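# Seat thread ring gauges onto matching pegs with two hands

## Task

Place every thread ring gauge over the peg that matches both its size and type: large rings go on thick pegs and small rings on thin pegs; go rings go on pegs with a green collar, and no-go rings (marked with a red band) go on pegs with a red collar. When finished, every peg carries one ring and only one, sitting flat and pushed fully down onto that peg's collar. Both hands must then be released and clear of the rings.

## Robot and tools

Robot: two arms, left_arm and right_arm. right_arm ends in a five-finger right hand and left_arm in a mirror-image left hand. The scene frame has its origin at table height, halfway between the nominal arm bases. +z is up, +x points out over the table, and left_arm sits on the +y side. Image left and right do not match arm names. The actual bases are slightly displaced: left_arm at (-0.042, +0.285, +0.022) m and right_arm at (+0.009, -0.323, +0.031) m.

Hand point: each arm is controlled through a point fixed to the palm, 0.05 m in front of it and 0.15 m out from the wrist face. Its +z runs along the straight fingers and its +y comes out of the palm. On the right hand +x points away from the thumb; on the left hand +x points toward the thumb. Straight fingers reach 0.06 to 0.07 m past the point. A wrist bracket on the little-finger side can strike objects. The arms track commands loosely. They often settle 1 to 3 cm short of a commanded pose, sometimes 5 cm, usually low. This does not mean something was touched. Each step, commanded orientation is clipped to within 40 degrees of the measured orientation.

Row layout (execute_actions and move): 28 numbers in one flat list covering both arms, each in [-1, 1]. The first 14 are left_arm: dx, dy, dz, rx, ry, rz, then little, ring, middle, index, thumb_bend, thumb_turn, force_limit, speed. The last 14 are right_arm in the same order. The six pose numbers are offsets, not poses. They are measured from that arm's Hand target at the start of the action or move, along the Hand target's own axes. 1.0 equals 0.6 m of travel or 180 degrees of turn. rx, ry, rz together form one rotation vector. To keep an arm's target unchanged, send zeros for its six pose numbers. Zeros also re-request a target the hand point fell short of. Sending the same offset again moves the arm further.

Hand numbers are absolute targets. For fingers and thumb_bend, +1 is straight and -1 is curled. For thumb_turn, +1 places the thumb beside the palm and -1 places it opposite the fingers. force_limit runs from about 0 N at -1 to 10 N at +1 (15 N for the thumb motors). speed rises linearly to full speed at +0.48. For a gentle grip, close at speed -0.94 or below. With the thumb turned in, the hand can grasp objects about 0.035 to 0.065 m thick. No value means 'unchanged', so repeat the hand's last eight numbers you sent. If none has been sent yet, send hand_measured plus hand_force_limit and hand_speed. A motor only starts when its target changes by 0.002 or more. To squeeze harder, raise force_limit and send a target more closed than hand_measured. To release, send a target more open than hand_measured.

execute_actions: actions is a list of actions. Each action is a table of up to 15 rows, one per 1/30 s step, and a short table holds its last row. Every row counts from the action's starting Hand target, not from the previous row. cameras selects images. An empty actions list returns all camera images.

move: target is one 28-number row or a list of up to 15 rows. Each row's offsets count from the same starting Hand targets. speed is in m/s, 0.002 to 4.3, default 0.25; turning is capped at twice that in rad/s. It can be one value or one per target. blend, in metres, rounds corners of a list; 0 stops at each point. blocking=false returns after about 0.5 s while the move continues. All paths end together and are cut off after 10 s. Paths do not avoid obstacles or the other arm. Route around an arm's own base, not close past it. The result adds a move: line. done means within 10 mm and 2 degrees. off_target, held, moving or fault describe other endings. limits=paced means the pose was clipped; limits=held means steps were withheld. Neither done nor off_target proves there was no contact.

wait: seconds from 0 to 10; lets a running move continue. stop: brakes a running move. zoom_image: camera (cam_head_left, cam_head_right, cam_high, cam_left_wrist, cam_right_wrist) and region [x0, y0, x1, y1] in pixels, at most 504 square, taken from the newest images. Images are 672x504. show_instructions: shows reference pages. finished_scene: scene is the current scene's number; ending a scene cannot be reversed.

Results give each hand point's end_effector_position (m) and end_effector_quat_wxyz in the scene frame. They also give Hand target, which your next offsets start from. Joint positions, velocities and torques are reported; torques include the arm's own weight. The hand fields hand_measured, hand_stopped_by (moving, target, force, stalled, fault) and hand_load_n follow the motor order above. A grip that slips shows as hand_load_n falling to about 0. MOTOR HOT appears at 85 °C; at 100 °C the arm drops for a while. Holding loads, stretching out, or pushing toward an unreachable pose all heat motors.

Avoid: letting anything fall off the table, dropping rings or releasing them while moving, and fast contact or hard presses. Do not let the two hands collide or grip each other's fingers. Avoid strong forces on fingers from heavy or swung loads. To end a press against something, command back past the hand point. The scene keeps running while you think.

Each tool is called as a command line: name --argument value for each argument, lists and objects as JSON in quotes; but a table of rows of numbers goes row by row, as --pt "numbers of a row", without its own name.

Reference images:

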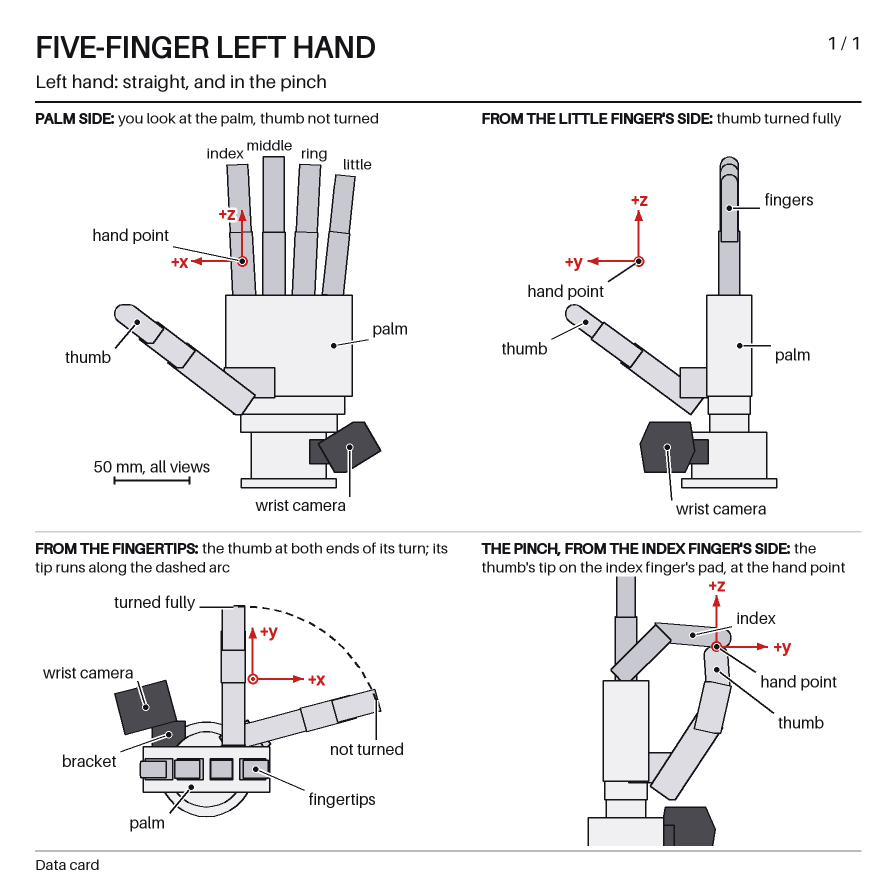

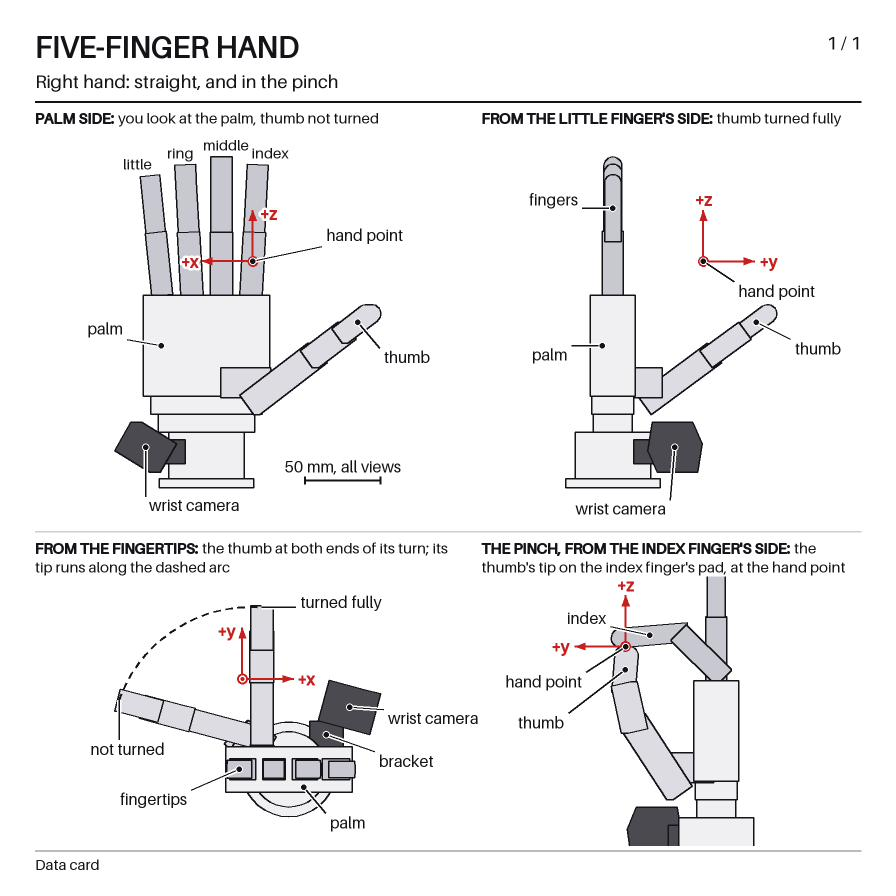

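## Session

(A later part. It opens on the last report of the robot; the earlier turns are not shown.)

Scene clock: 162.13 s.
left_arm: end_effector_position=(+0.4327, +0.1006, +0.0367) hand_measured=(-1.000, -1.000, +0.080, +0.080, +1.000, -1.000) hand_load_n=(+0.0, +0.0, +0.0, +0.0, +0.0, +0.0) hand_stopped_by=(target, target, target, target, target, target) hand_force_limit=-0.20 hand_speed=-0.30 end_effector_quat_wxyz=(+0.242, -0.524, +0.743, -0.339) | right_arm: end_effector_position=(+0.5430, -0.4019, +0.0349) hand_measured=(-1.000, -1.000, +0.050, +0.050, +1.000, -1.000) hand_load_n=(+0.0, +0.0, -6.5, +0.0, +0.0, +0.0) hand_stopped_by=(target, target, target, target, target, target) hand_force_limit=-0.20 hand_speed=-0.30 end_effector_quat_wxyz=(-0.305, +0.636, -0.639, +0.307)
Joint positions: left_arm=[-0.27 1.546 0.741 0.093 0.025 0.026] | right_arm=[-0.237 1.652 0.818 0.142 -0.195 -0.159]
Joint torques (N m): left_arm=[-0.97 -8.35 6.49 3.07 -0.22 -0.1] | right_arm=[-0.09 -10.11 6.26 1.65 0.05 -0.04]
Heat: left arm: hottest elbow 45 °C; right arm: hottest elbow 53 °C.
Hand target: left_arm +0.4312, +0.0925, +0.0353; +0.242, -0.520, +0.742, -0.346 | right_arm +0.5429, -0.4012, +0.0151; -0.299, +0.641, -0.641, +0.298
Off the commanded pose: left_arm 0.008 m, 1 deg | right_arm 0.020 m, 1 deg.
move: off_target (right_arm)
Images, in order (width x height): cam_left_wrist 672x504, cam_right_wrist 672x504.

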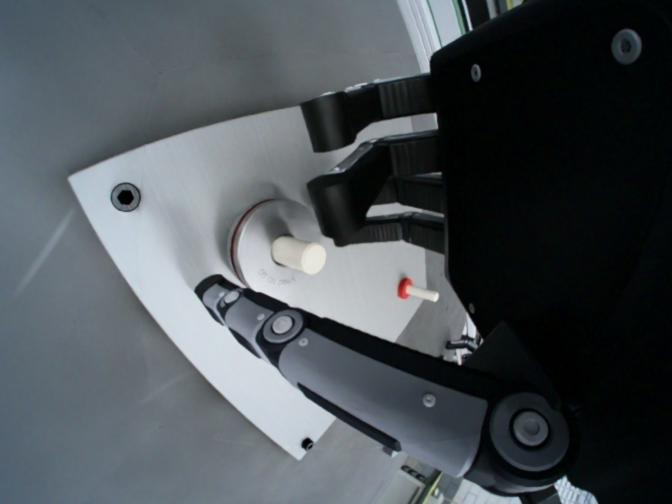

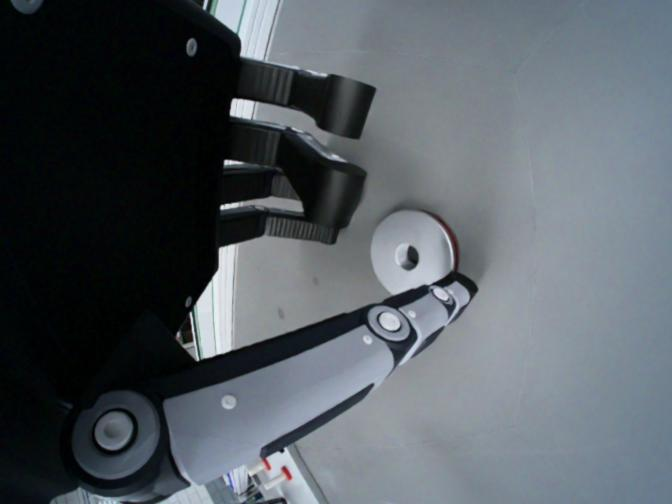

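move --target '[0,0,0,0,0,0,-1,-1,0.08,0.08,1,-1,-0.2,-0.3,-0.0067,-0.035,-0.048,0,0,0,-1,-1,0.05,0.05,1,-1,-0.2,-0.3]' --speed 0.05 --cameras '["cam_right_wrist"]'

zoom_image --camera "cam_right_wrist" --region '[300, 150, 500, 350]'

Scene clock: 170.53 s.
left_arm: end_effector_position=(+0.4327, +0.1006, +0.0367) hand_measured=(-1.000, -1.000, +0.080, +0.080, +1.000, -1.000) hand_load_n=(+0.0, +0.0, +0.0, +0.0, +0.0, +0.0) hand_stopped_by=(target, target, target, target, target, target) hand_force_limit=-0.20 hand_speed=-0.30 end_effector_quat_wxyz=(+0.242, -0.524, +0.743, -0.339) | right_arm: end_effector_position=(+0.5327, -0.3998, +0.0394) hand_measured=(-1.000, -1.000, +0.050, +0.050, +1.000, -1.000) hand_load_n=(+0.0, +0.0, +0.0, +0.0, +0.0, +0.0) hand_stopped_by=(target, target, target, target, target, target) hand_force_limit=-0.20 hand_speed=-0.30 end_effector_quat_wxyz=(-0.296, +0.640, -0.646, +0.293)
Joint positions: left_arm=[-0.27 1.546 0.741 0.093 0.025 0.026] | right_arm=[-0.237 1.623 0.818 0.077 -0.191 -0.159]
Joint torques (N m): left_arm=[-1.03 -8.47 6.53 3.11 -0.24 -0.09] | right_arm=[0.15 -15.15 6.43 0.7 0.04 -0.01]
Heat: left arm: hottest elbow 44 °C; right arm: hottest elbow 53 °C.
Hand target: left_arm +0.4312, +0.0925, +0.0353; +0.242, -0.520, +0.742, -0.346 | right_arm +0.5344, -0.3972, +0.0497; -0.299, +0.641, -0.641, +0.298
Off the commanded pose: left_arm 0.008 m, 1 deg | right_arm 0.011 m, 1 deg.
move: off_target (right_arm)
Images, in order (width x height): cam_right_wrist 672x504.

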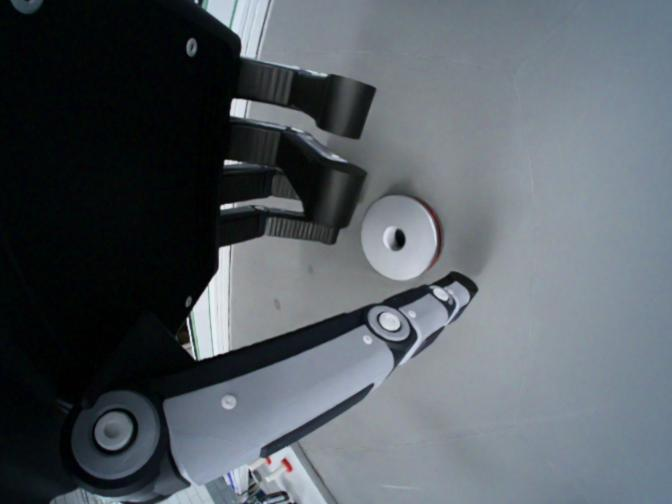

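Scaled by 2.520 from the camera's 672x504 image, which has a finer 960x720 frame.

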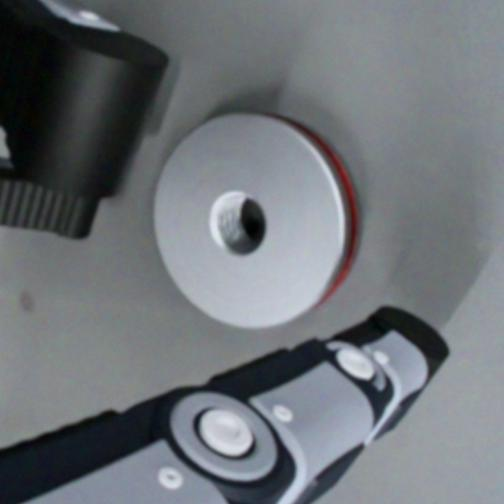

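move --target '[0,0,0,0,0,0,-1,-1,0.08,0.08,1,-1,-0.2,-0.3,0.0017,0.0417,0.0350,0,0,0,-1,-1,0.05,0.05,1,-1,-0.2,-0.3]' --speed 0.04 --cameras '["cam_right_wrist","cam_left_wrist"]'

zoom_image --camera "cam_right_wrist" --region '[300, 150, 500, 350]'

zoom_image --camera "cam_left_wrist" --region '[172, 150, 372, 350]'

Scene clock: 182.00 s.
left_arm: end_effector_position=(+0.4327, +0.1006, +0.0367) hand_measured=(-1.000, -1.000, +0.080, +0.080, +1.000, -1.000) hand_load_n=(+0.0, +0.0, +0.0, +0.0, +0.0, +0.0) hand_stopped_by=(target, target, target, target, target, target) hand_force_limit=-0.20 hand_speed=-0.30 end_effector_quat_wxyz=(+0.242, -0.524, +0.743, -0.339) | right_arm: end_effector_position=(+0.5370, -0.4008, +0.0349) hand_measured=(-1.000, -1.000, +0.050, +0.050, +1.000, -1.000) hand_load_n=(+0.0, +0.0, -4.5, +0.0, +0.0, +0.0) hand_stopped_by=(target, target, target, target, target, target) hand_force_limit=-0.20 hand_speed=-0.30 end_effector_quat_wxyz=(-0.304, +0.636, -0.639, +0.307)
Joint positions: left_arm=[-0.27 1.546 0.741 0.093 0.025 0.026] | right_arm=[-0.237 1.639 0.802 0.144 -0.192 -0.159]
Joint torques (N m): left_arm=[-1.2 -8.7 6.56 3.15 -0.23 -0.09] | right_arm=[0.03 -10.7 5.63 1.63 -0.02 -0.03]
Heat: left arm: hottest elbow 44 °C; right arm: hottest elbow 52 °C.
Hand target: left_arm +0.4312, +0.0925, +0.0353; +0.242, -0.520, +0.742, -0.346 | right_arm +0.5343, -0.3982, +0.0169; -0.299, +0.641, -0.641, +0.298
Off the commanded pose: left_arm 0.008 m, 1 deg | right_arm 0.018 m, 1 deg.
move: off_target (right_arm)
Images, in order (width x height): cam_left_wrist 672x504, cam_right_wrist 672x504.

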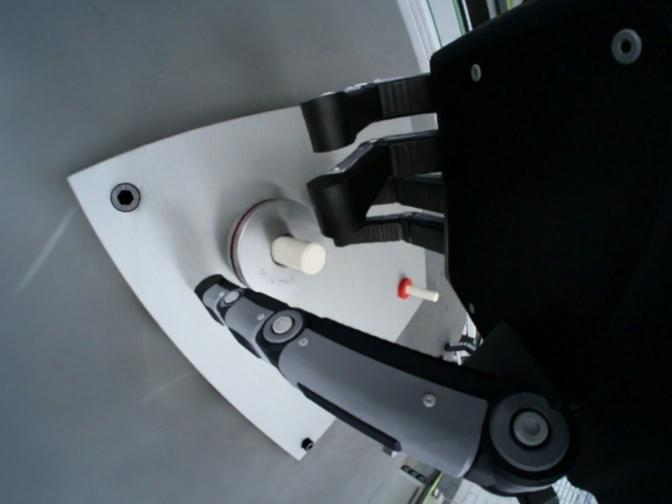

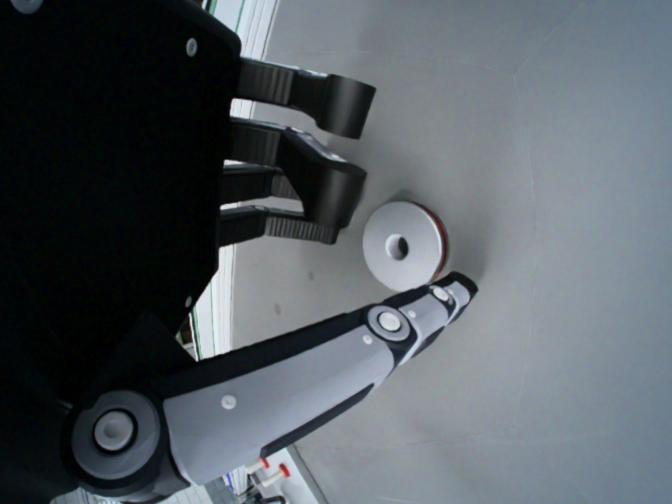

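Scaled by 2.520 from the camera's 672x504 image, which has a finer 960x720 frame.

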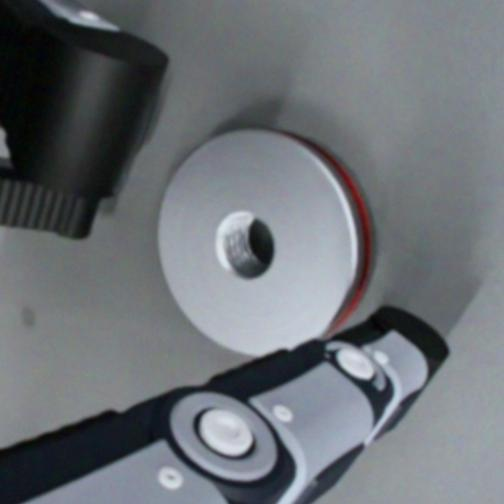

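Scaled by 2.520 from the camera's 672x504 image, which has a finer 960x720 frame.

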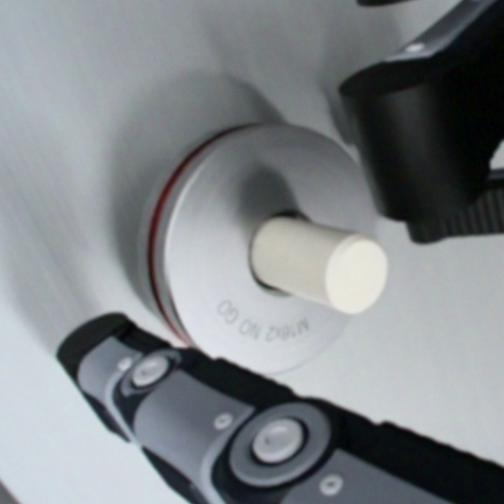

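move --target '[0,0,0,0,0,0,-1,-1,0.08,0.08,1,-1,-0.2,-0.3,0,-0.0166,-0.0139,0,0,0,-1,-1,0,0,0.95,-1,-0.2,-0.6]' --speed 0.04 --cameras '["cam_right_wrist"]'

zoom_image --camera "cam_right_wrist" --region '[300, 150, 500, 350]'

Scene clock: 192.40 s.
left_arm: end_effector_position=(+0.4327, +0.1006, +0.0367) hand_measured=(-1.000, -1.000, +0.080, +0.080, +1.000, -1.000) hand_load_n=(+0.0, +0.0, +0.0, +0.0, +0.5, +0.0) hand_stopped_by=(target, target, target, target, target, target) hand_force_limit=-0.20 hand_speed=-0.30 end_effector_quat_wxyz=(+0.242, -0.524, +0.743, -0.339) | right_arm: end_effector_position=(+0.5373, -0.4010, +0.0339) hand_measured=(-1.000, -1.000, +0.000, +0.000, +0.950, -1.000) hand_load_n=(+0.0, +0.0, -1.0, +0.0, +0.0, +0.0) hand_stopped_by=(target, target, target, target, target, target) hand_force_limit=-0.20 hand_speed=-0.60 end_effector_quat_wxyz=(-0.304, +0.636, -0.639, +0.307)
Joint positions: left_arm=[-0.27 1.546 0.741 0.093 0.025 0.026] | right_arm=[-0.237 1.641 0.802 0.147 -0.191 -0.159]
Joint torques (N m): left_arm=[-0.97 -8.64 6.49 3.22 -0.22 -0.1] | right_arm=[0.03 -13.1 6.37 0.29 -0.02 -0.02]
Heat: left arm: hottest elbow 43 °C; right arm: hottest elbow 52 °C.
Hand target: left_arm +0.4312, +0.0925, +0.0353; +0.242, -0.520, +0.742, -0.346 | right_arm +0.5344, -0.3982, +0.0300; -0.299, +0.641, -0.641, +0.298
Off the commanded pose: left_arm 0.008 m, 1 deg | right_arm 0.006 m, 1 deg.
move: done
Images, in order (width x height): cam_right_wrist 672x504.

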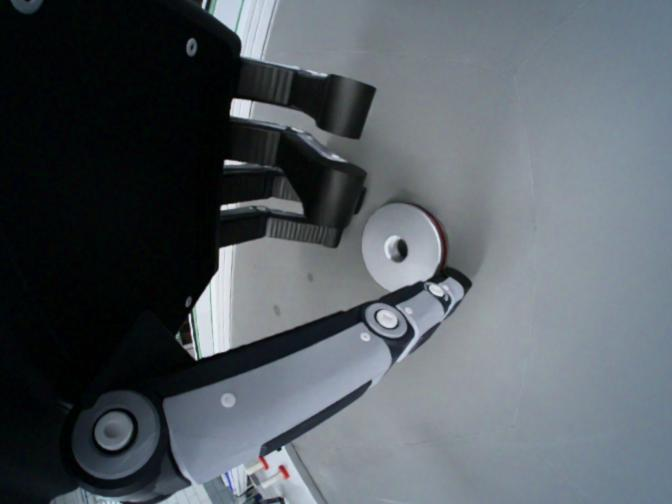

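Scaled by 2.520 from the camera's 672x504 image, which has a finer 960x720 frame.

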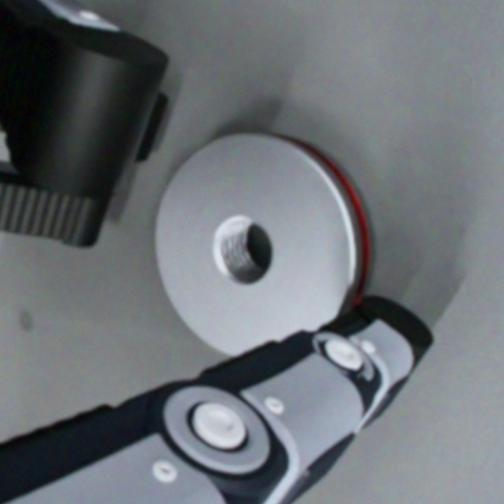

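execute_actions --actions '[[[0,0,0,0,0,0,-1,-1,-0.22,-0.22,0.7,-1,-0.2,-0.9,0,0,0,0,0,0,-1,-1,-0.22,-0.22,0.7,-1,-0.2,-0.9]],[[0,0,0,0,0,0,-1,-1,-0.22,-0.22,0.7,-1,-0.2,-0.9,0,0,0,0,0,0,-1,-1,-0.22,-0.22,0.7,-1,-0.2,-0.9]],[[0,0,0,0,0,0,-1,-1,-0.22,-0.22,0.7,-1,-0.2,-0.9,0,0,0,0,0,0,-1,-1,-0.22,-0.22,0.7,-1,-0.2,-0.9]]]' --cameras '["cam_left_wrist","cam_right_wrist"]'

Scene clock: 199.37 s.
left_arm: end_effector_position=(+0.4338, +0.1004, +0.0368) hand_measured=(-1.000, -1.000, -0.094, -0.168, +0.896, -1.000) hand_load_n=(+0.0, +0.0, +4.0, +5.5, +8.0, -0.5) hand_stopped_by=(target, target, force, force, force, target) hand_force_limit=-0.20 hand_speed=-0.90 end_effector_quat_wxyz=(+0.244, -0.524, +0.742, -0.341) | right_arm: end_effector_position=(+0.5348, -0.4003, +0.0321) hand_measured=(-1.000, -1.000, -0.146, -0.220, +0.864, -1.000) hand_load_n=(+0.0, +0.0, +7.0, +0.0, +6.5, +0.5) hand_stopped_by=(target, target, force, target, force, target) hand_force_limit=-0.20 hand_speed=-0.90 end_effector_quat_wxyz=(-0.301, +0.637, -0.642, +0.302)
Joint positions: left_arm=[-0.27 1.547 0.741 0.1 0.024 0.026] | right_arm=[-0.237 1.641 0.802 0.135 -0.191 -0.159]
Joint torques (N m): left_arm=[-1.14 -8.94 6.54 2.93 -0.2 -0.1] | right_arm=[0.03 -13.16 6.37 0.66 -0.02 -0.03]
Motor temperatures (°C): left_arm=[32 36 43 33 33 32] | right_arm=[33 35 51 34 32 35]
Heat: left arm: hottest elbow 43 °C; right arm: hottest elbow 51 °C.
Hand target: left_arm +0.4312, +0.0925, +0.0351; +0.242, -0.521, +0.742, -0.346 | right_arm +0.5344, -0.3982, +0.0300; -0.299, +0.641, -0.641, +0.298
Off the commanded pose: left_arm 0.008 m, 1 deg | right_arm 0.003 m, 1 deg.
Images, in order (width x height): cam_left_wrist 672x504, cam_right_wrist 672x504.

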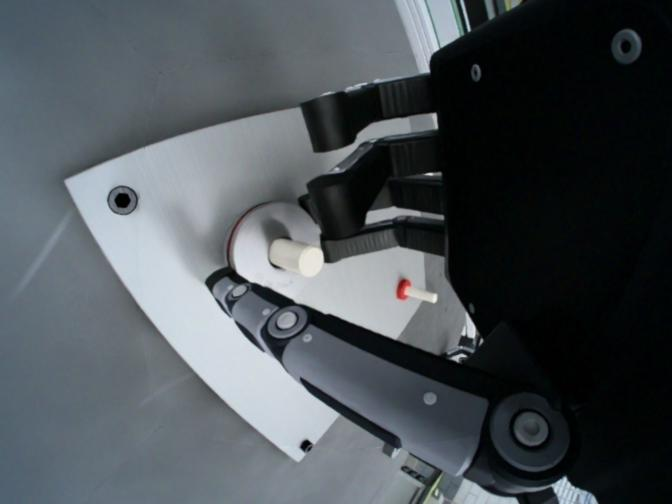

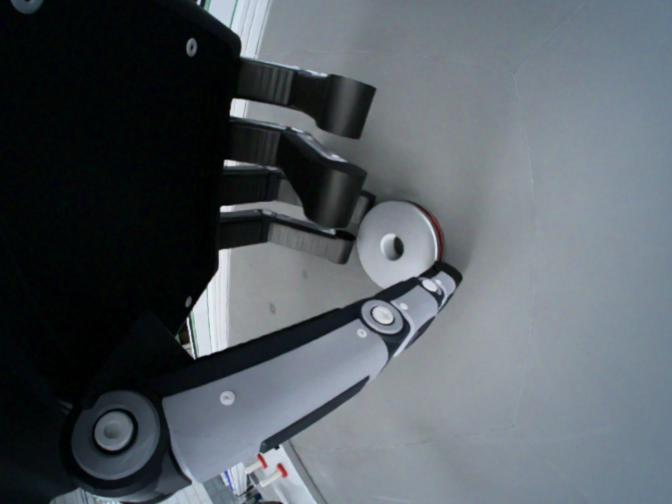

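execute_actions --actions '[[[0,0,0,0,0,0,-1,-1,-0.22,-0.22,0.7,-1,-0.2,-0.9,0,0,0,0,0,0,-1,-1,-0.22,-0.4,0.7,-1,-0.2,-0.9]],[[0,0,0,0,0,0,-1,-1,-0.22,-0.22,0.7,-1,-0.2,-0.9,0,0,0,0,0,0,-1,-1,-0.22,-0.4,0.7,-1,-0.2,-0.9]]]'

move --target '[0,-0.0383,-0.0322,0,0,0,-1,-1,-0.22,-0.22,0.7,-1,-0.2,-0.9,0,-0.0383,-0.0322,0,0,0,-1,-1,-0.22,-0.4,0.7,-1,-0.2,-0.9]' --speed 0.04 --cameras '["cam_left_wrist","cam_right_wrist"]'

Scene clock: 205.60 s.
left_arm: end_effector_position=(+0.4338, +0.1004, +0.0368) hand_measured=(-1.000, -1.000, -0.094, -0.168, +0.896, -1.000) hand_load_n=(+0.5, +0.0, +3.5, +5.5, +8.5, -0.5) hand_stopped_by=(target, target, force, force, force, target) hand_force_limit=-0.20 hand_speed=-0.90 end_effector_quat_wxyz=(+0.244, -0.524, +0.742, -0.341) | right_arm: end_effector_position=(+0.5348, -0.4003, +0.0321) hand_measured=(-1.000, -1.000, -0.146, -0.400, +0.864, -1.000) hand_load_n=(+0.0, +0.0, +6.5, +0.0, +6.5, +0.5) hand_stopped_by=(target, target, force, target, force, target) hand_force_limit=-0.20 hand_speed=-0.90 end_effector_quat_wxyz=(-0.301, +0.637, -0.642, +0.302)
Joint positions: left_arm=[-0.27 1.547 0.741 0.1 0.024 0.026] | right_arm=[-0.237 1.641 0.802 0.135 -0.191 -0.159]
Joint torques (N m): left_arm=[-1.08 -8.82 6.53 2.92 -0.19 -0.11] | right_arm=[0.03 -13.16 6.37 0.66 -0.02 -0.03]
Heat: left arm: hottest elbow 43 °C; right arm: hottest elbow 51 °C.
Hand target: left_arm +0.4312, +0.0925, +0.0351; +0.242, -0.521, +0.742, -0.346 | right_arm +0.5344, -0.3982, +0.0300; -0.299, +0.641, -0.641, +0.298
Off the commanded pose: left_arm 0.008 m, 1 deg | right_arm 0.003 m, 1 deg.

Scene clock: 206.87 s.
left_arm: end_effector_position=(+0.4326, +0.1008, +0.0529) hand_measured=(-1.000, -1.000, -0.094, -0.168, +0.896, -1.000) hand_load_n=(+0.0, +0.0, +8.5, +8.0, +5.0, -0.5) hand_stopped_by=(target, target, force, force, force, target) hand_force_limit=-0.20 hand_speed=-0.90 end_effector_quat_wxyz=(+0.246, -0.525, +0.739, -0.344) | right_arm: end_effector_position=(+0.5194, -0.3963, +0.0366) hand_measured=(-1.000, -1.000, -0.146, -0.400, +0.864, -1.000) hand_load_n=(+0.0, +0.0, +6.5, +0.0, +6.5, +1.0) hand_stopped_by=(target, target, force, target, force, target) hand_force_limit=-0.20 hand_speed=-0.90 end_effector_quat_wxyz=(-0.288, +0.643, -0.652, +0.281)
Joint positions: left_arm=[-0.27 1.506 0.745 0.063 0.022 0.021] | right_arm=[-0.237 1.604 0.802 0.042 -0.191 -0.159]
Joint torques (N m): left_arm=[-1.03 -10.64 8.88 0.34 -0.12 -0.02] | right_arm=[0.03 -15.21 8.32 0.59 -0.02 -0.02]
Heat: left arm: hottest elbow 43 °C; right arm: hottest elbow 51 °C.
Hand target: left_arm +0.4311, +0.0926, +0.0651; +0.242, -0.521, +0.742, -0.346 | right_arm +0.5343, -0.3982, +0.0599; -0.298, +0.641, -0.641, +0.298
Off the commanded pose: left_arm 0.015 m, 1 deg | right_arm 0.028 m, 3 deg.
move: off_target (left_arm, right_arm)
Images, in order (width x height): cam_left_wrist 672x504, cam_right_wrist 672x504.

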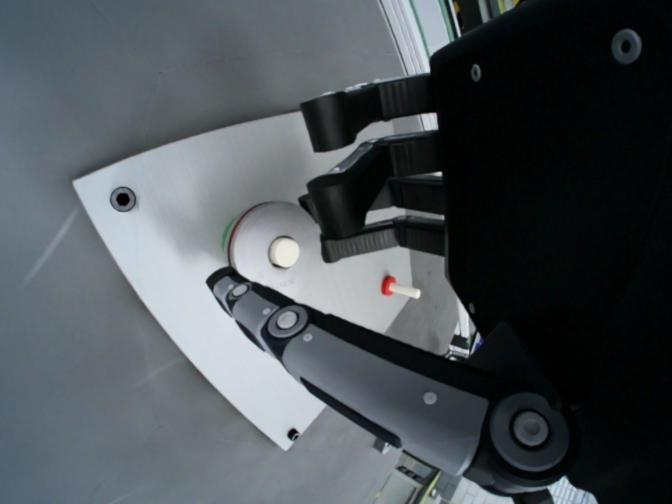

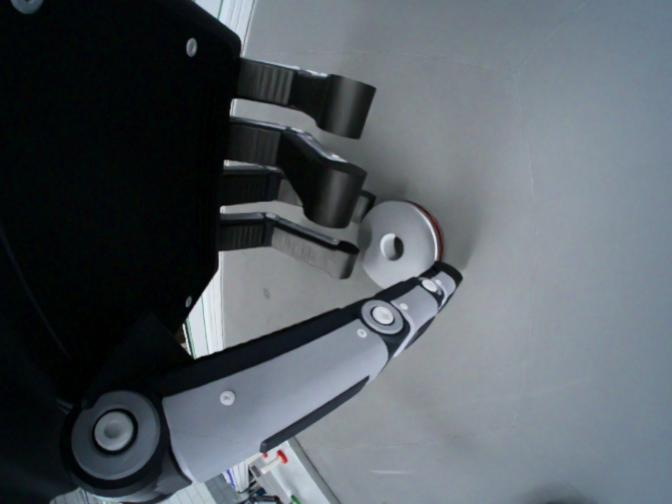

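move --target '[0,-0.1277,-0.1072,0,0,0,-1,-1,-0.22,-0.22,0.7,-1,-0.2,-0.9,0,0.0383,0.0322,0,0,0,-1,-1,-0.22,-0.4,0.7,-1,-0.2,-0.9]' --speed 0.06 --cameras '["cam_left_wrist","cam_right_wrist"]'

Scene clock: 229.33 s.
left_arm: end_effector_position=(+0.4115, +0.1076, +0.1306) hand_measured=(-1.000, -1.000, -0.096, -0.170, +0.894, -1.000) hand_load_n=(+0.0, +0.0, +0.0, +0.0, +0.0, +0.0) hand_stopped_by=(target, target, force, force, force, target) hand_force_limit=-0.20 hand_speed=-0.90 end_effector_quat_wxyz=(+0.229, -0.533, +0.748, -0.321) | right_arm: end_effector_position=(+0.5285, -0.3987, +0.0318) hand_measured=(-1.000, -1.000, -0.146, -0.400, +0.864, -1.000) hand_load_n=(+0.0, +0.0, +6.0, +0.0, +6.5, +1.0) hand_stopped_by=(target, target, force, target, force, target) hand_force_limit=-0.20 hand_speed=-0.90 end_effector_quat_wxyz=(-0.295, +0.640, -0.646, +0.293)
Joint positions: left_arm=[-0.27 1.324 0.841 -0.277 0.021 0.02] | right_arm=[-0.237 1.631 0.802 0.099 -0.191 -0.159]
Joint torques (N m): left_arm=[-0.79 -8.23 14.13 1.36 -0.05 -0.05] | right_arm=[0.03 -12.22 6.41 1.84 -0.02 -0.03]
Heat: left arm: hottest elbow 43 °C; right arm: hottest elbow 51 °C.
Hand target: left_arm +0.4312, +0.0926, +0.1652; +0.242, -0.521, +0.742, -0.346 | right_arm +0.5344, -0.3982, +0.0299; -0.299, +0.641, -0.641, +0.298
Off the commanded pose: left_arm 0.043 m, 4 deg | right_arm 0.006 m, 1 deg.
move: off_target (left_arm)
Images, in order (width x height): cam_left_wrist 672x504, cam_right_wrist 672x504.

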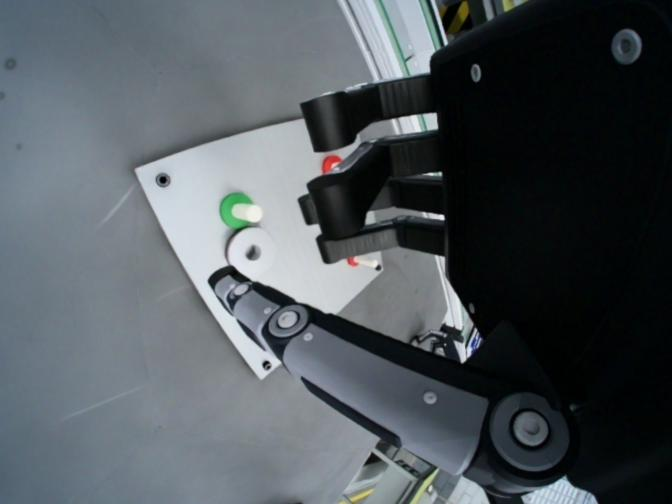

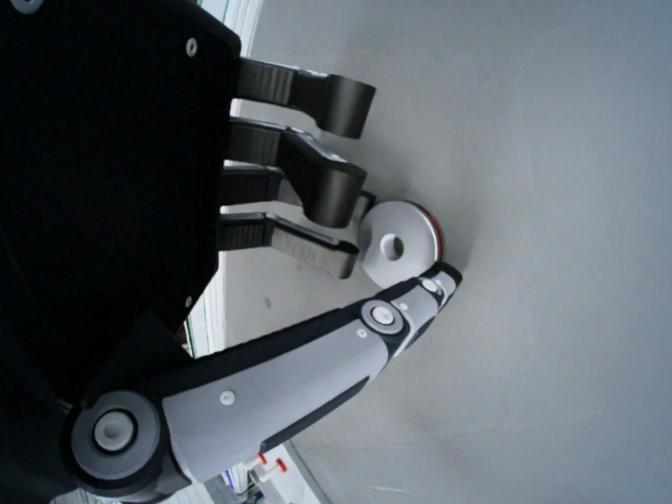

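zoom_image --camera "cam_left_wrist" --region '[172, 150, 372, 350]'

execute_actions --actions '[[[0,0,0,0,0,0,-1,-1,0.08,0.08,1,-1,-0.2,-0.3,0,0,0,0,0,0,-1,-1,0,0,0.95,-1,-0.2,-0.6]],[[0,0,0,0,0,0,-1,-1,0.08,0.08,1,-1,-0.2,-0.3,0,0,0,0,0,0,-1,-1,-0.08,-0.08,0.95,-1,-0.2,-0.6]]]' --cameras '["cam_head_right","cam_left_wrist","cam_right_wrist"]'

zoom_image --camera "cam_head_right" --region '[240, 90, 400, 230]'

Scaled by 2.520 from the camera's 672x504 image, which has a finer 960x720 frame.

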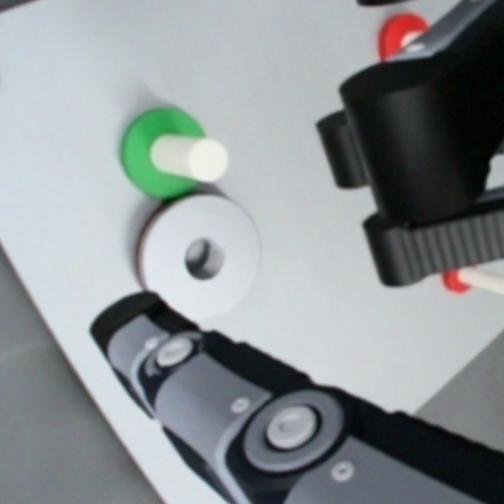

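Scene clock: 236.27 s.
left_arm: end_effector_position=(+0.4115, +0.1076, +0.1306) hand_measured=(-1.000, -1.000, +0.080, +0.080, +1.000, -1.000) hand_load_n=(+0.0, +0.0, +0.0, +0.0, +0.0, +0.0) hand_stopped_by=(target, target, target, target, target, target) hand_force_limit=-0.20 hand_speed=-0.30 end_effector_quat_wxyz=(+0.229, -0.533, +0.748, -0.321) | right_arm: end_effector_position=(+0.5301, -0.3988, +0.0336) hand_measured=(-1.000, -1.000, -0.080, -0.080, +0.950, -1.000) hand_load_n=(+0.5, +0.0, +0.0, +0.0, +0.0, +0.0) hand_stopped_by=(target, target, target, target, target, target) hand_force_limit=-0.20 hand_speed=-0.60 end_effector_quat_wxyz=(-0.298, +0.639, -0.644, +0.295)
Joint positions: left_arm=[-0.27 1.324 0.841 -0.277 0.021 0.02] | right_arm=[-0.237 1.63 0.802 0.106 -0.193 -0.159]
Joint torques (N m): left_arm=[-0.97 -8.35 14.16 1.63 -0.06 -0.04] | right_arm=[0.03 -12.04 6.42 1.63 0.03 -0.02]
Heat: left arm: hottest elbow 45 °C; right arm: hottest elbow 51 °C.
Hand target: left_arm +0.4313, +0.0926, +0.1652; +0.242, -0.521, +0.742, -0.346 | right_arm +0.5343, -0.3982, +0.0299; -0.299, +0.641, -0.641, +0.298
Off the commanded pose: left_arm 0.043 m, 4 deg | right_arm 0.006 m, 1 deg.
Images, in order (width x height): cam_head_right 672x504, cam_left_wrist 672x504, cam_right_wrist 672x504.

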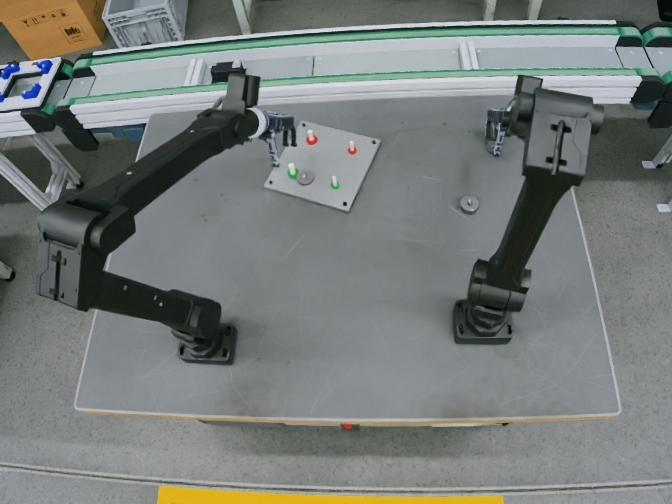

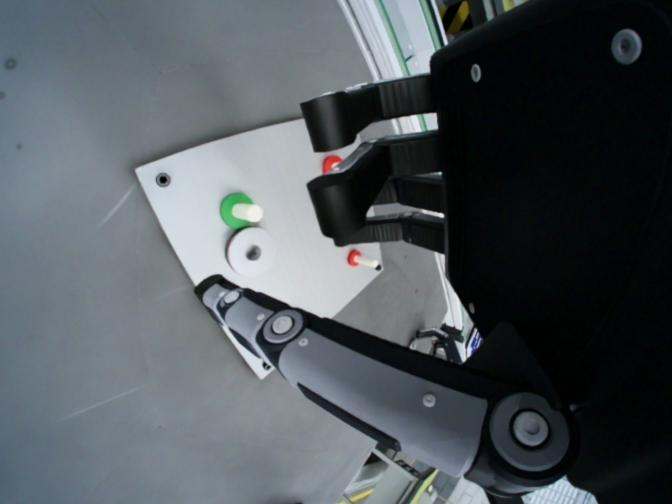

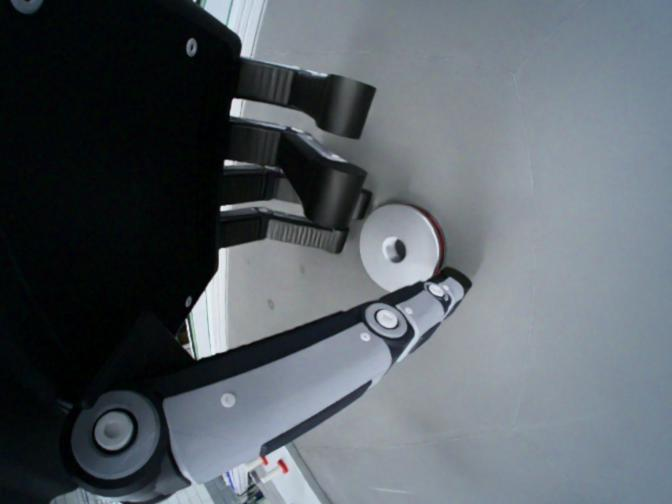

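Scaled by 3.150 from the camera's 672x504 image, which has a finer 960x720 frame.

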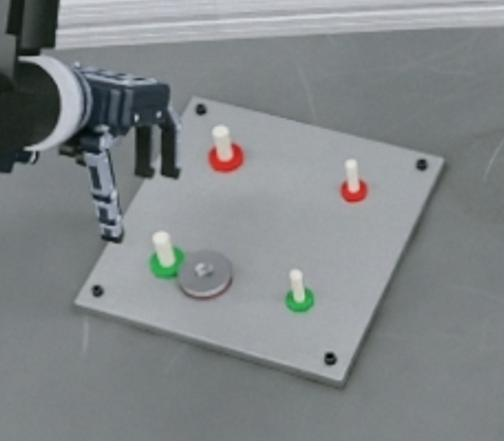

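execute_actions --actions '[[[0,0,0,0,0,0,-1,-1,0.08,0.08,1,-1,-0.2,-0.3,0,0,0,0,0,0,-1,-1,-0.08,-0.08,0.7,-1,-0.2,-0.9]],[[0,0,0,0,0,0,-1,-1,0.08,0.08,1,-1,-0.2,-0.3,0,0,0,0,0,0,-1,-1,-0.08,-0.08,0.7,-1,-0.2,-0.9]],[[0,0,0,0,0,0,-1,-1,0.08,0.08,1,-1,-0.2,-0.3,0,0,0,0,0,0,-1,-1,-0.08,-0.08,0.7,-1,-0.2,-0.9]]]' --cameras '["cam_right_wrist"]'

zoom_image --camera "cam_right_wrist" --region '[300, 150, 500, 350]'

Scene clock: 266.10 s.
left_arm: end_effector_position=(+0.4115, +0.1076, +0.1306) hand_measured=(-1.000, -1.000, +0.080, +0.080, +1.000, -1.000) hand_load_n=(+0.0, +0.0, +0.0, +0.0, +0.0, +0.0) hand_stopped_by=(target, target, target, target, target, target) hand_force_limit=-0.20 hand_speed=-0.30 end_effector_quat_wxyz=(+0.229, -0.533, +0.748, -0.321) | right_arm: end_effector_position=(+0.5301, -0.3988, +0.0336) hand_measured=(-1.000, -1.000, -0.080, -0.080, +0.762, -1.000) hand_load_n=(+0.0, +0.0, +4.5, +0.0, +6.0, +1.0) hand_stopped_by=(target, target, target, target, force, target) hand_force_limit=-0.20 hand_speed=-0.90 end_effector_quat_wxyz=(-0.298, +0.639, -0.644, +0.295)
Joint positions: left_arm=[-0.27 1.324 0.841 -0.277 0.021 0.02] | right_arm=[-0.237 1.63 0.802 0.106 -0.193 -0.159]
Joint torques (N m): left_arm=[-1.08 -8.23 14.22 1.61 -0.06 -0.06] | right_arm=[0.03 -12.04 6.42 1.63 0.02 -0.02]
Motor temperatures (°C): left_arm=[32 36 49 33 33 32] | right_arm=[33 35 50 34 32 35]
Heat: left arm: hottest elbow 49 °C; right arm: hottest elbow 50 °C.
Hand target: left_arm +0.4313, +0.0926, +0.1652; +0.242, -0.521, +0.742, -0.346 | right_arm +0.5343, -0.3982, +0.0299; -0.299, +0.641, -0.641, +0.298
Off the commanded pose: left_arm 0.043 m, 4 deg | right_arm 0.006 m, 1 deg.
Images, in order (width x height): cam_right_wrist 672x504.

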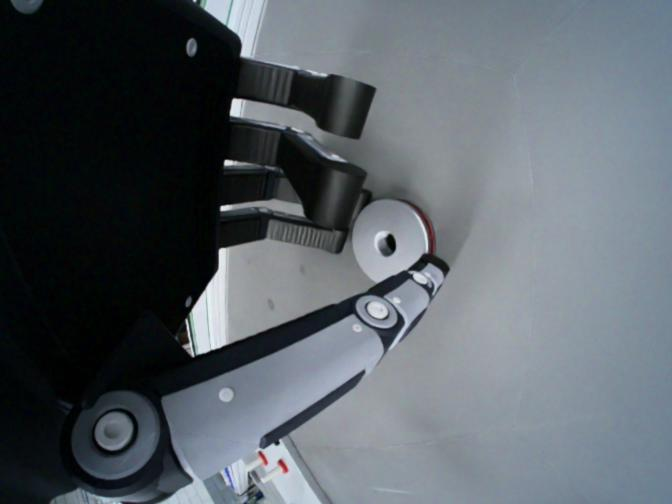

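Scaled by 2.520 from the camera's 672x504 image, which has a finer 960x720 frame.

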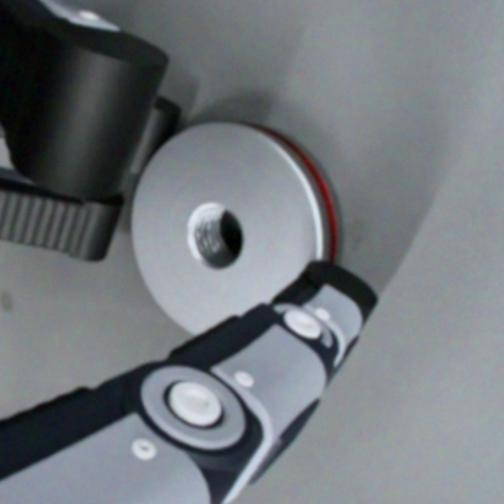

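execute_actions --actions '[[[0,0,0,0,0,0,-1,-1,0.08,0.08,1,-1,-0.2,-0.3,0,0,0,0,0,0,-1,-1,-0.08,-0.2,0.7,-1,-0.2,-0.9]],[[0,0,0,0,0,0,-1,-1,0.08,0.08,1,-1,-0.2,-0.3,0,0,0,0,0,0,-1,-1,-0.08,-0.2,0.7,-1,-0.2,-0.9]]]' --cameras '["cam_right_wrist"]'

zoom_image --camera "cam_right_wrist" --region '[300, 150, 500, 350]'

Scene clock: 276.87 s.
left_arm: end_effector_position=(+0.4115, +0.1076, +0.1306) hand_measured=(-1.000, -1.000, +0.080, +0.080, +1.000, -1.000) hand_load_n=(+0.0, +0.0, +0.0, +0.0, +0.0, +0.0) hand_stopped_by=(target, target, target, target, target, target) hand_force_limit=-0.20 hand_speed=-0.30 end_effector_quat_wxyz=(+0.229, -0.533, +0.748, -0.321) | right_arm: end_effector_position=(+0.5301, -0.3988, +0.0336) hand_measured=(-1.000, -1.000, -0.080, -0.200, +0.762, -1.000) hand_load_n=(+0.5, +0.0, +3.5, +3.0, +7.0, +0.0) hand_stopped_by=(target, target, target, target, force, target) hand_force_limit=-0.20 hand_speed=-0.90 end_effector_quat_wxyz=(-0.298, +0.639, -0.644, +0.295)
Joint positions: left_arm=[-0.27 1.324 0.841 -0.277 0.021 0.02] | right_arm=[-0.237 1.63 0.802 0.106 -0.193 -0.159]
Joint torques (N m): left_arm=[-1.08 -8.47 14.23 1.47 -0.05 -0.03] | right_arm=[0.03 -12.1 6.42 1.63 0.02 -0.02]
Heat: left arm: hottest elbow 49 °C; right arm: hottest elbow 50 °C.
Hand target: left_arm +0.4313, +0.0926, +0.1652; +0.242, -0.521, +0.742, -0.346 | right_arm +0.5343, -0.3982, +0.0299; -0.299, +0.641, -0.641, +0.298
Off the commanded pose: left_arm 0.043 m, 4 deg | right_arm 0.006 m, 1 deg.
Images, in order (width x height): cam_right_wrist 672x504.

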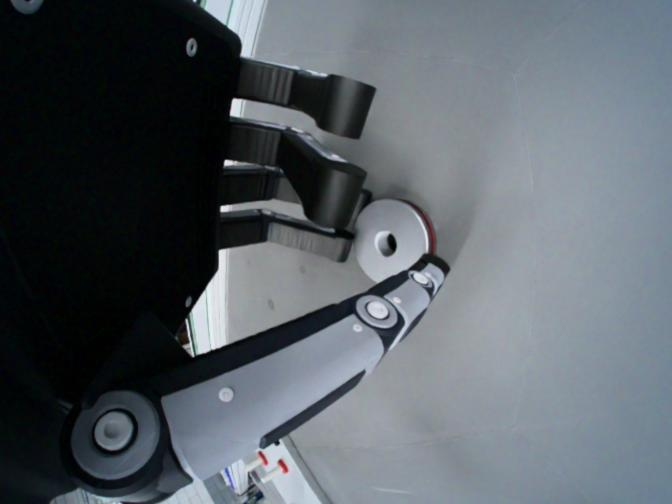

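Scaled by 2.520 from the camera's 672x504 image, which has a finer 960x720 frame.

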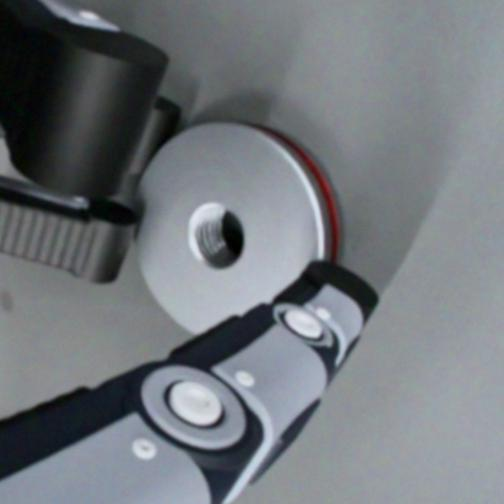

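move --pt "0.01 0.0 0.0 0 0 0 -1 -1 0.08 0.08 1 -1 -0.2 -0.3 0 -0.0383 -0.0322 0 0 0 -1 -1 -0.08 -0.2 0.7 -1 -0.2 -0.9" --pt "0.0478 0.0540 0.0264 0 0 0 -1 -1 0.08 0.08 1 -1 -0.2 -0.3 0 -0.184 -0.1437 0 0 0 -1 -1 -0.08 -0.2 0.7 -1 -0.2 -0.9" --speed '[0.04,0.08]' --blend '[0.01,0]' --cameras '["cam_left_wrist","cam_right_wrist"]'

Scene clock: 288.87 s.
left_arm: end_effector_position=(+0.4142, +0.0768, +0.1326) hand_measured=(-1.000, -1.000, +0.080, +0.080, +1.000, -1.000) hand_load_n=(+0.0, +0.0, +0.0, +0.0, +0.0, +0.0) hand_stopped_by=(target, target, target, target, target, target) hand_force_limit=-0.20 hand_speed=-0.30 end_effector_quat_wxyz=(+0.243, -0.524, +0.743, -0.339) | right_arm: end_effector_position=(+0.5177, -0.3956, +0.1336) hand_measured=(-1.000, -1.000, -0.080, -0.200, +0.762, -1.000) hand_load_n=(+0.0, +0.0, +5.5, +0.5, +5.0, +0.5) hand_stopped_by=(target, target, target, target, force, target) hand_force_limit=-0.20 hand_speed=-0.90 end_effector_quat_wxyz=(-0.283, +0.646, -0.655, +0.272)
Joint positions: left_arm=[-0.342 1.337 0.836 -0.21 -0.03 -0.02] | right_arm=[-0.236 1.43 0.931 -0.284 -0.19 -0.159]
Joint torques (N m): left_arm=[-0.97 -7 8.16 3.1 -0.28 -0.09] | right_arm=[0.21 -13.98 11.84 0.62 0.01 0]
Heat: left arm: hottest elbow 50 °C; right arm: hottest elbow 50 °C.
Hand target: left_arm +0.4133, +0.0686, +0.1302; +0.242, -0.520, +0.742, -0.346 | right_arm +0.5394, -0.3981, +0.1699; -0.299, +0.641, -0.641, +0.298
Off the commanded pose: left_arm 0.009 m, 1 deg | right_arm 0.042 m, 4 deg.
move: off_target (right_arm)
Images, in order (width x height): cam_left_wrist 672x504, cam_right_wrist 672x504.

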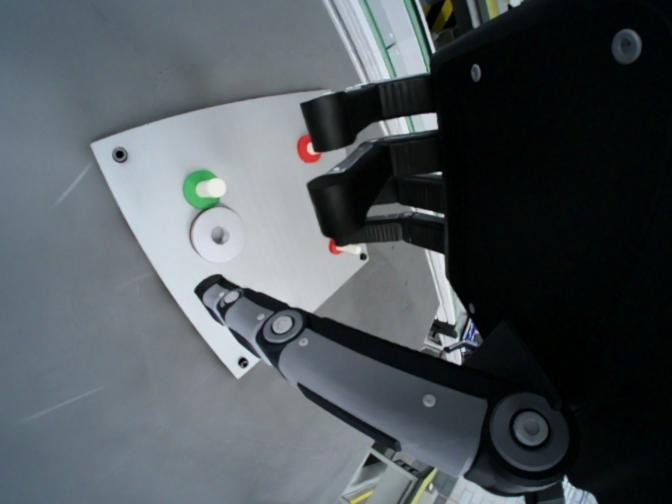

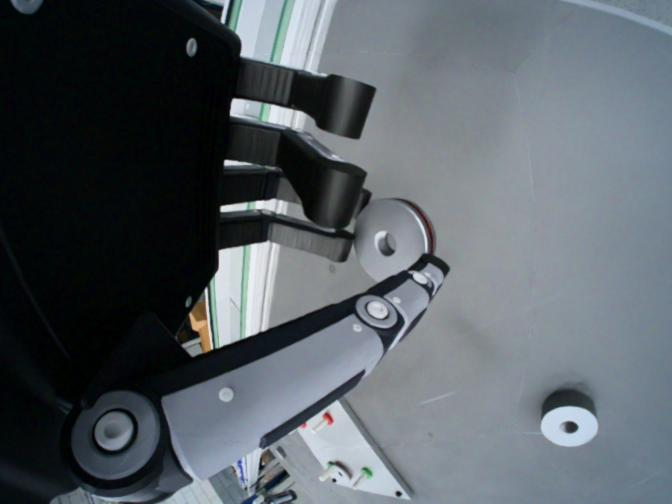

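move --target '[0,0.0766,0.0643,0,0,0,0.3,0.3,0.08,0.08,1,-1,-0.2,-0.3,-0.33,0.0203,-0.0243,0,0,0,-1,-1,-0.08,-0.2,0.7,-1,-0.2,-0.9]' --speed 0.1 --cameras '["cam_left_wrist","cam_right_wrist","cam_head_right"]'

zoom_image --camera "cam_left_wrist" --region '[172, 150, 372, 350]'

Scene clock: 301.90 s.
left_arm: end_effector_position=(+0.4146, +0.0766, +0.0718) hand_measured=(+0.300, +0.300, +0.080, +0.080, +1.000, -1.000) hand_load_n=(+0.0, +0.0, +0.0, +0.0, +0.0, +0.0) hand_stopped_by=(target, target, target, target, target, target) hand_force_limit=-0.20 hand_speed=-0.30 end_effector_quat_wxyz=(+0.242, -0.524, +0.743, -0.339) | right_arm: end_effector_position=(+0.5154, -0.2033, +0.1548) hand_measured=(-1.000, -1.000, -0.080, -0.200, +0.762, -1.000) hand_load_n=(+0.0, +0.0, +5.0, +0.0, +5.0, +1.0) hand_stopped_by=(target, target, target, target, force, target) hand_force_limit=-0.20 hand_speed=-0.90 end_effector_quat_wxyz=(-0.287, +0.650, -0.640, +0.294)
Joint positions: left_arm=[-0.342 1.446 0.753 -0.019 -0.03 -0.021] | right_arm=[0.239 1.37 0.917 -0.284 0.169 0.132]
Joint torques (N m): left_arm=[-0.91 -7.88 7.21 3.12 -0.28 -0.09] | right_arm=[-0.09 -12.86 9.02 0.79 0.21 0.16]
Heat: left arm: hottest elbow 49 °C; right arm: hottest elbow 52 °C.
Hand target: left_arm +0.4131, +0.0686, +0.0702; +0.242, -0.520, +0.742, -0.346 | right_arm +0.5203, -0.2002, +0.1700; -0.299, +0.641, -0.641, +0.298
Off the commanded pose: left_arm 0.008 m, 1 deg | right_arm 0.016 m, 2 deg.
move: off_target (right_arm)
Images, in order (width x height): cam_head_right 672x504, cam_left_wrist 672x504, cam_right_wrist 672x504.

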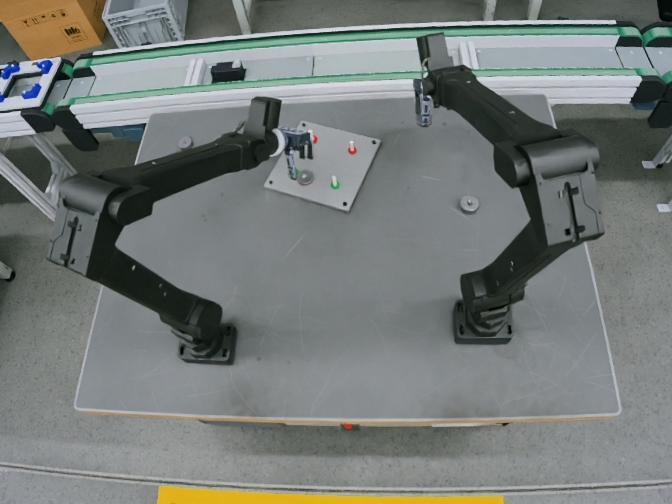

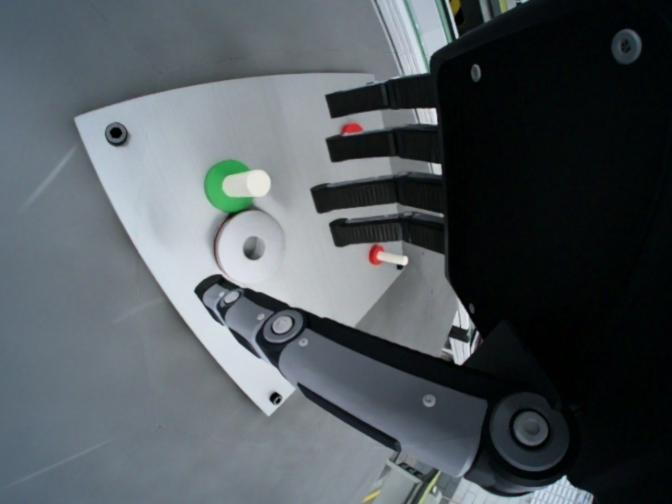

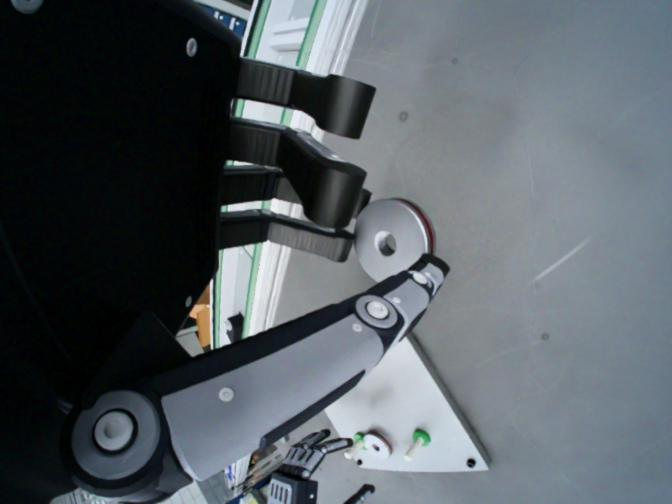

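Scaled by 2.520 from the camera's 672x504 image, which has a finer 960x720 frame.

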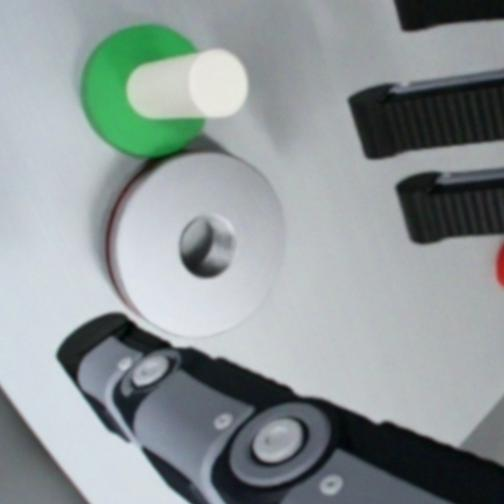

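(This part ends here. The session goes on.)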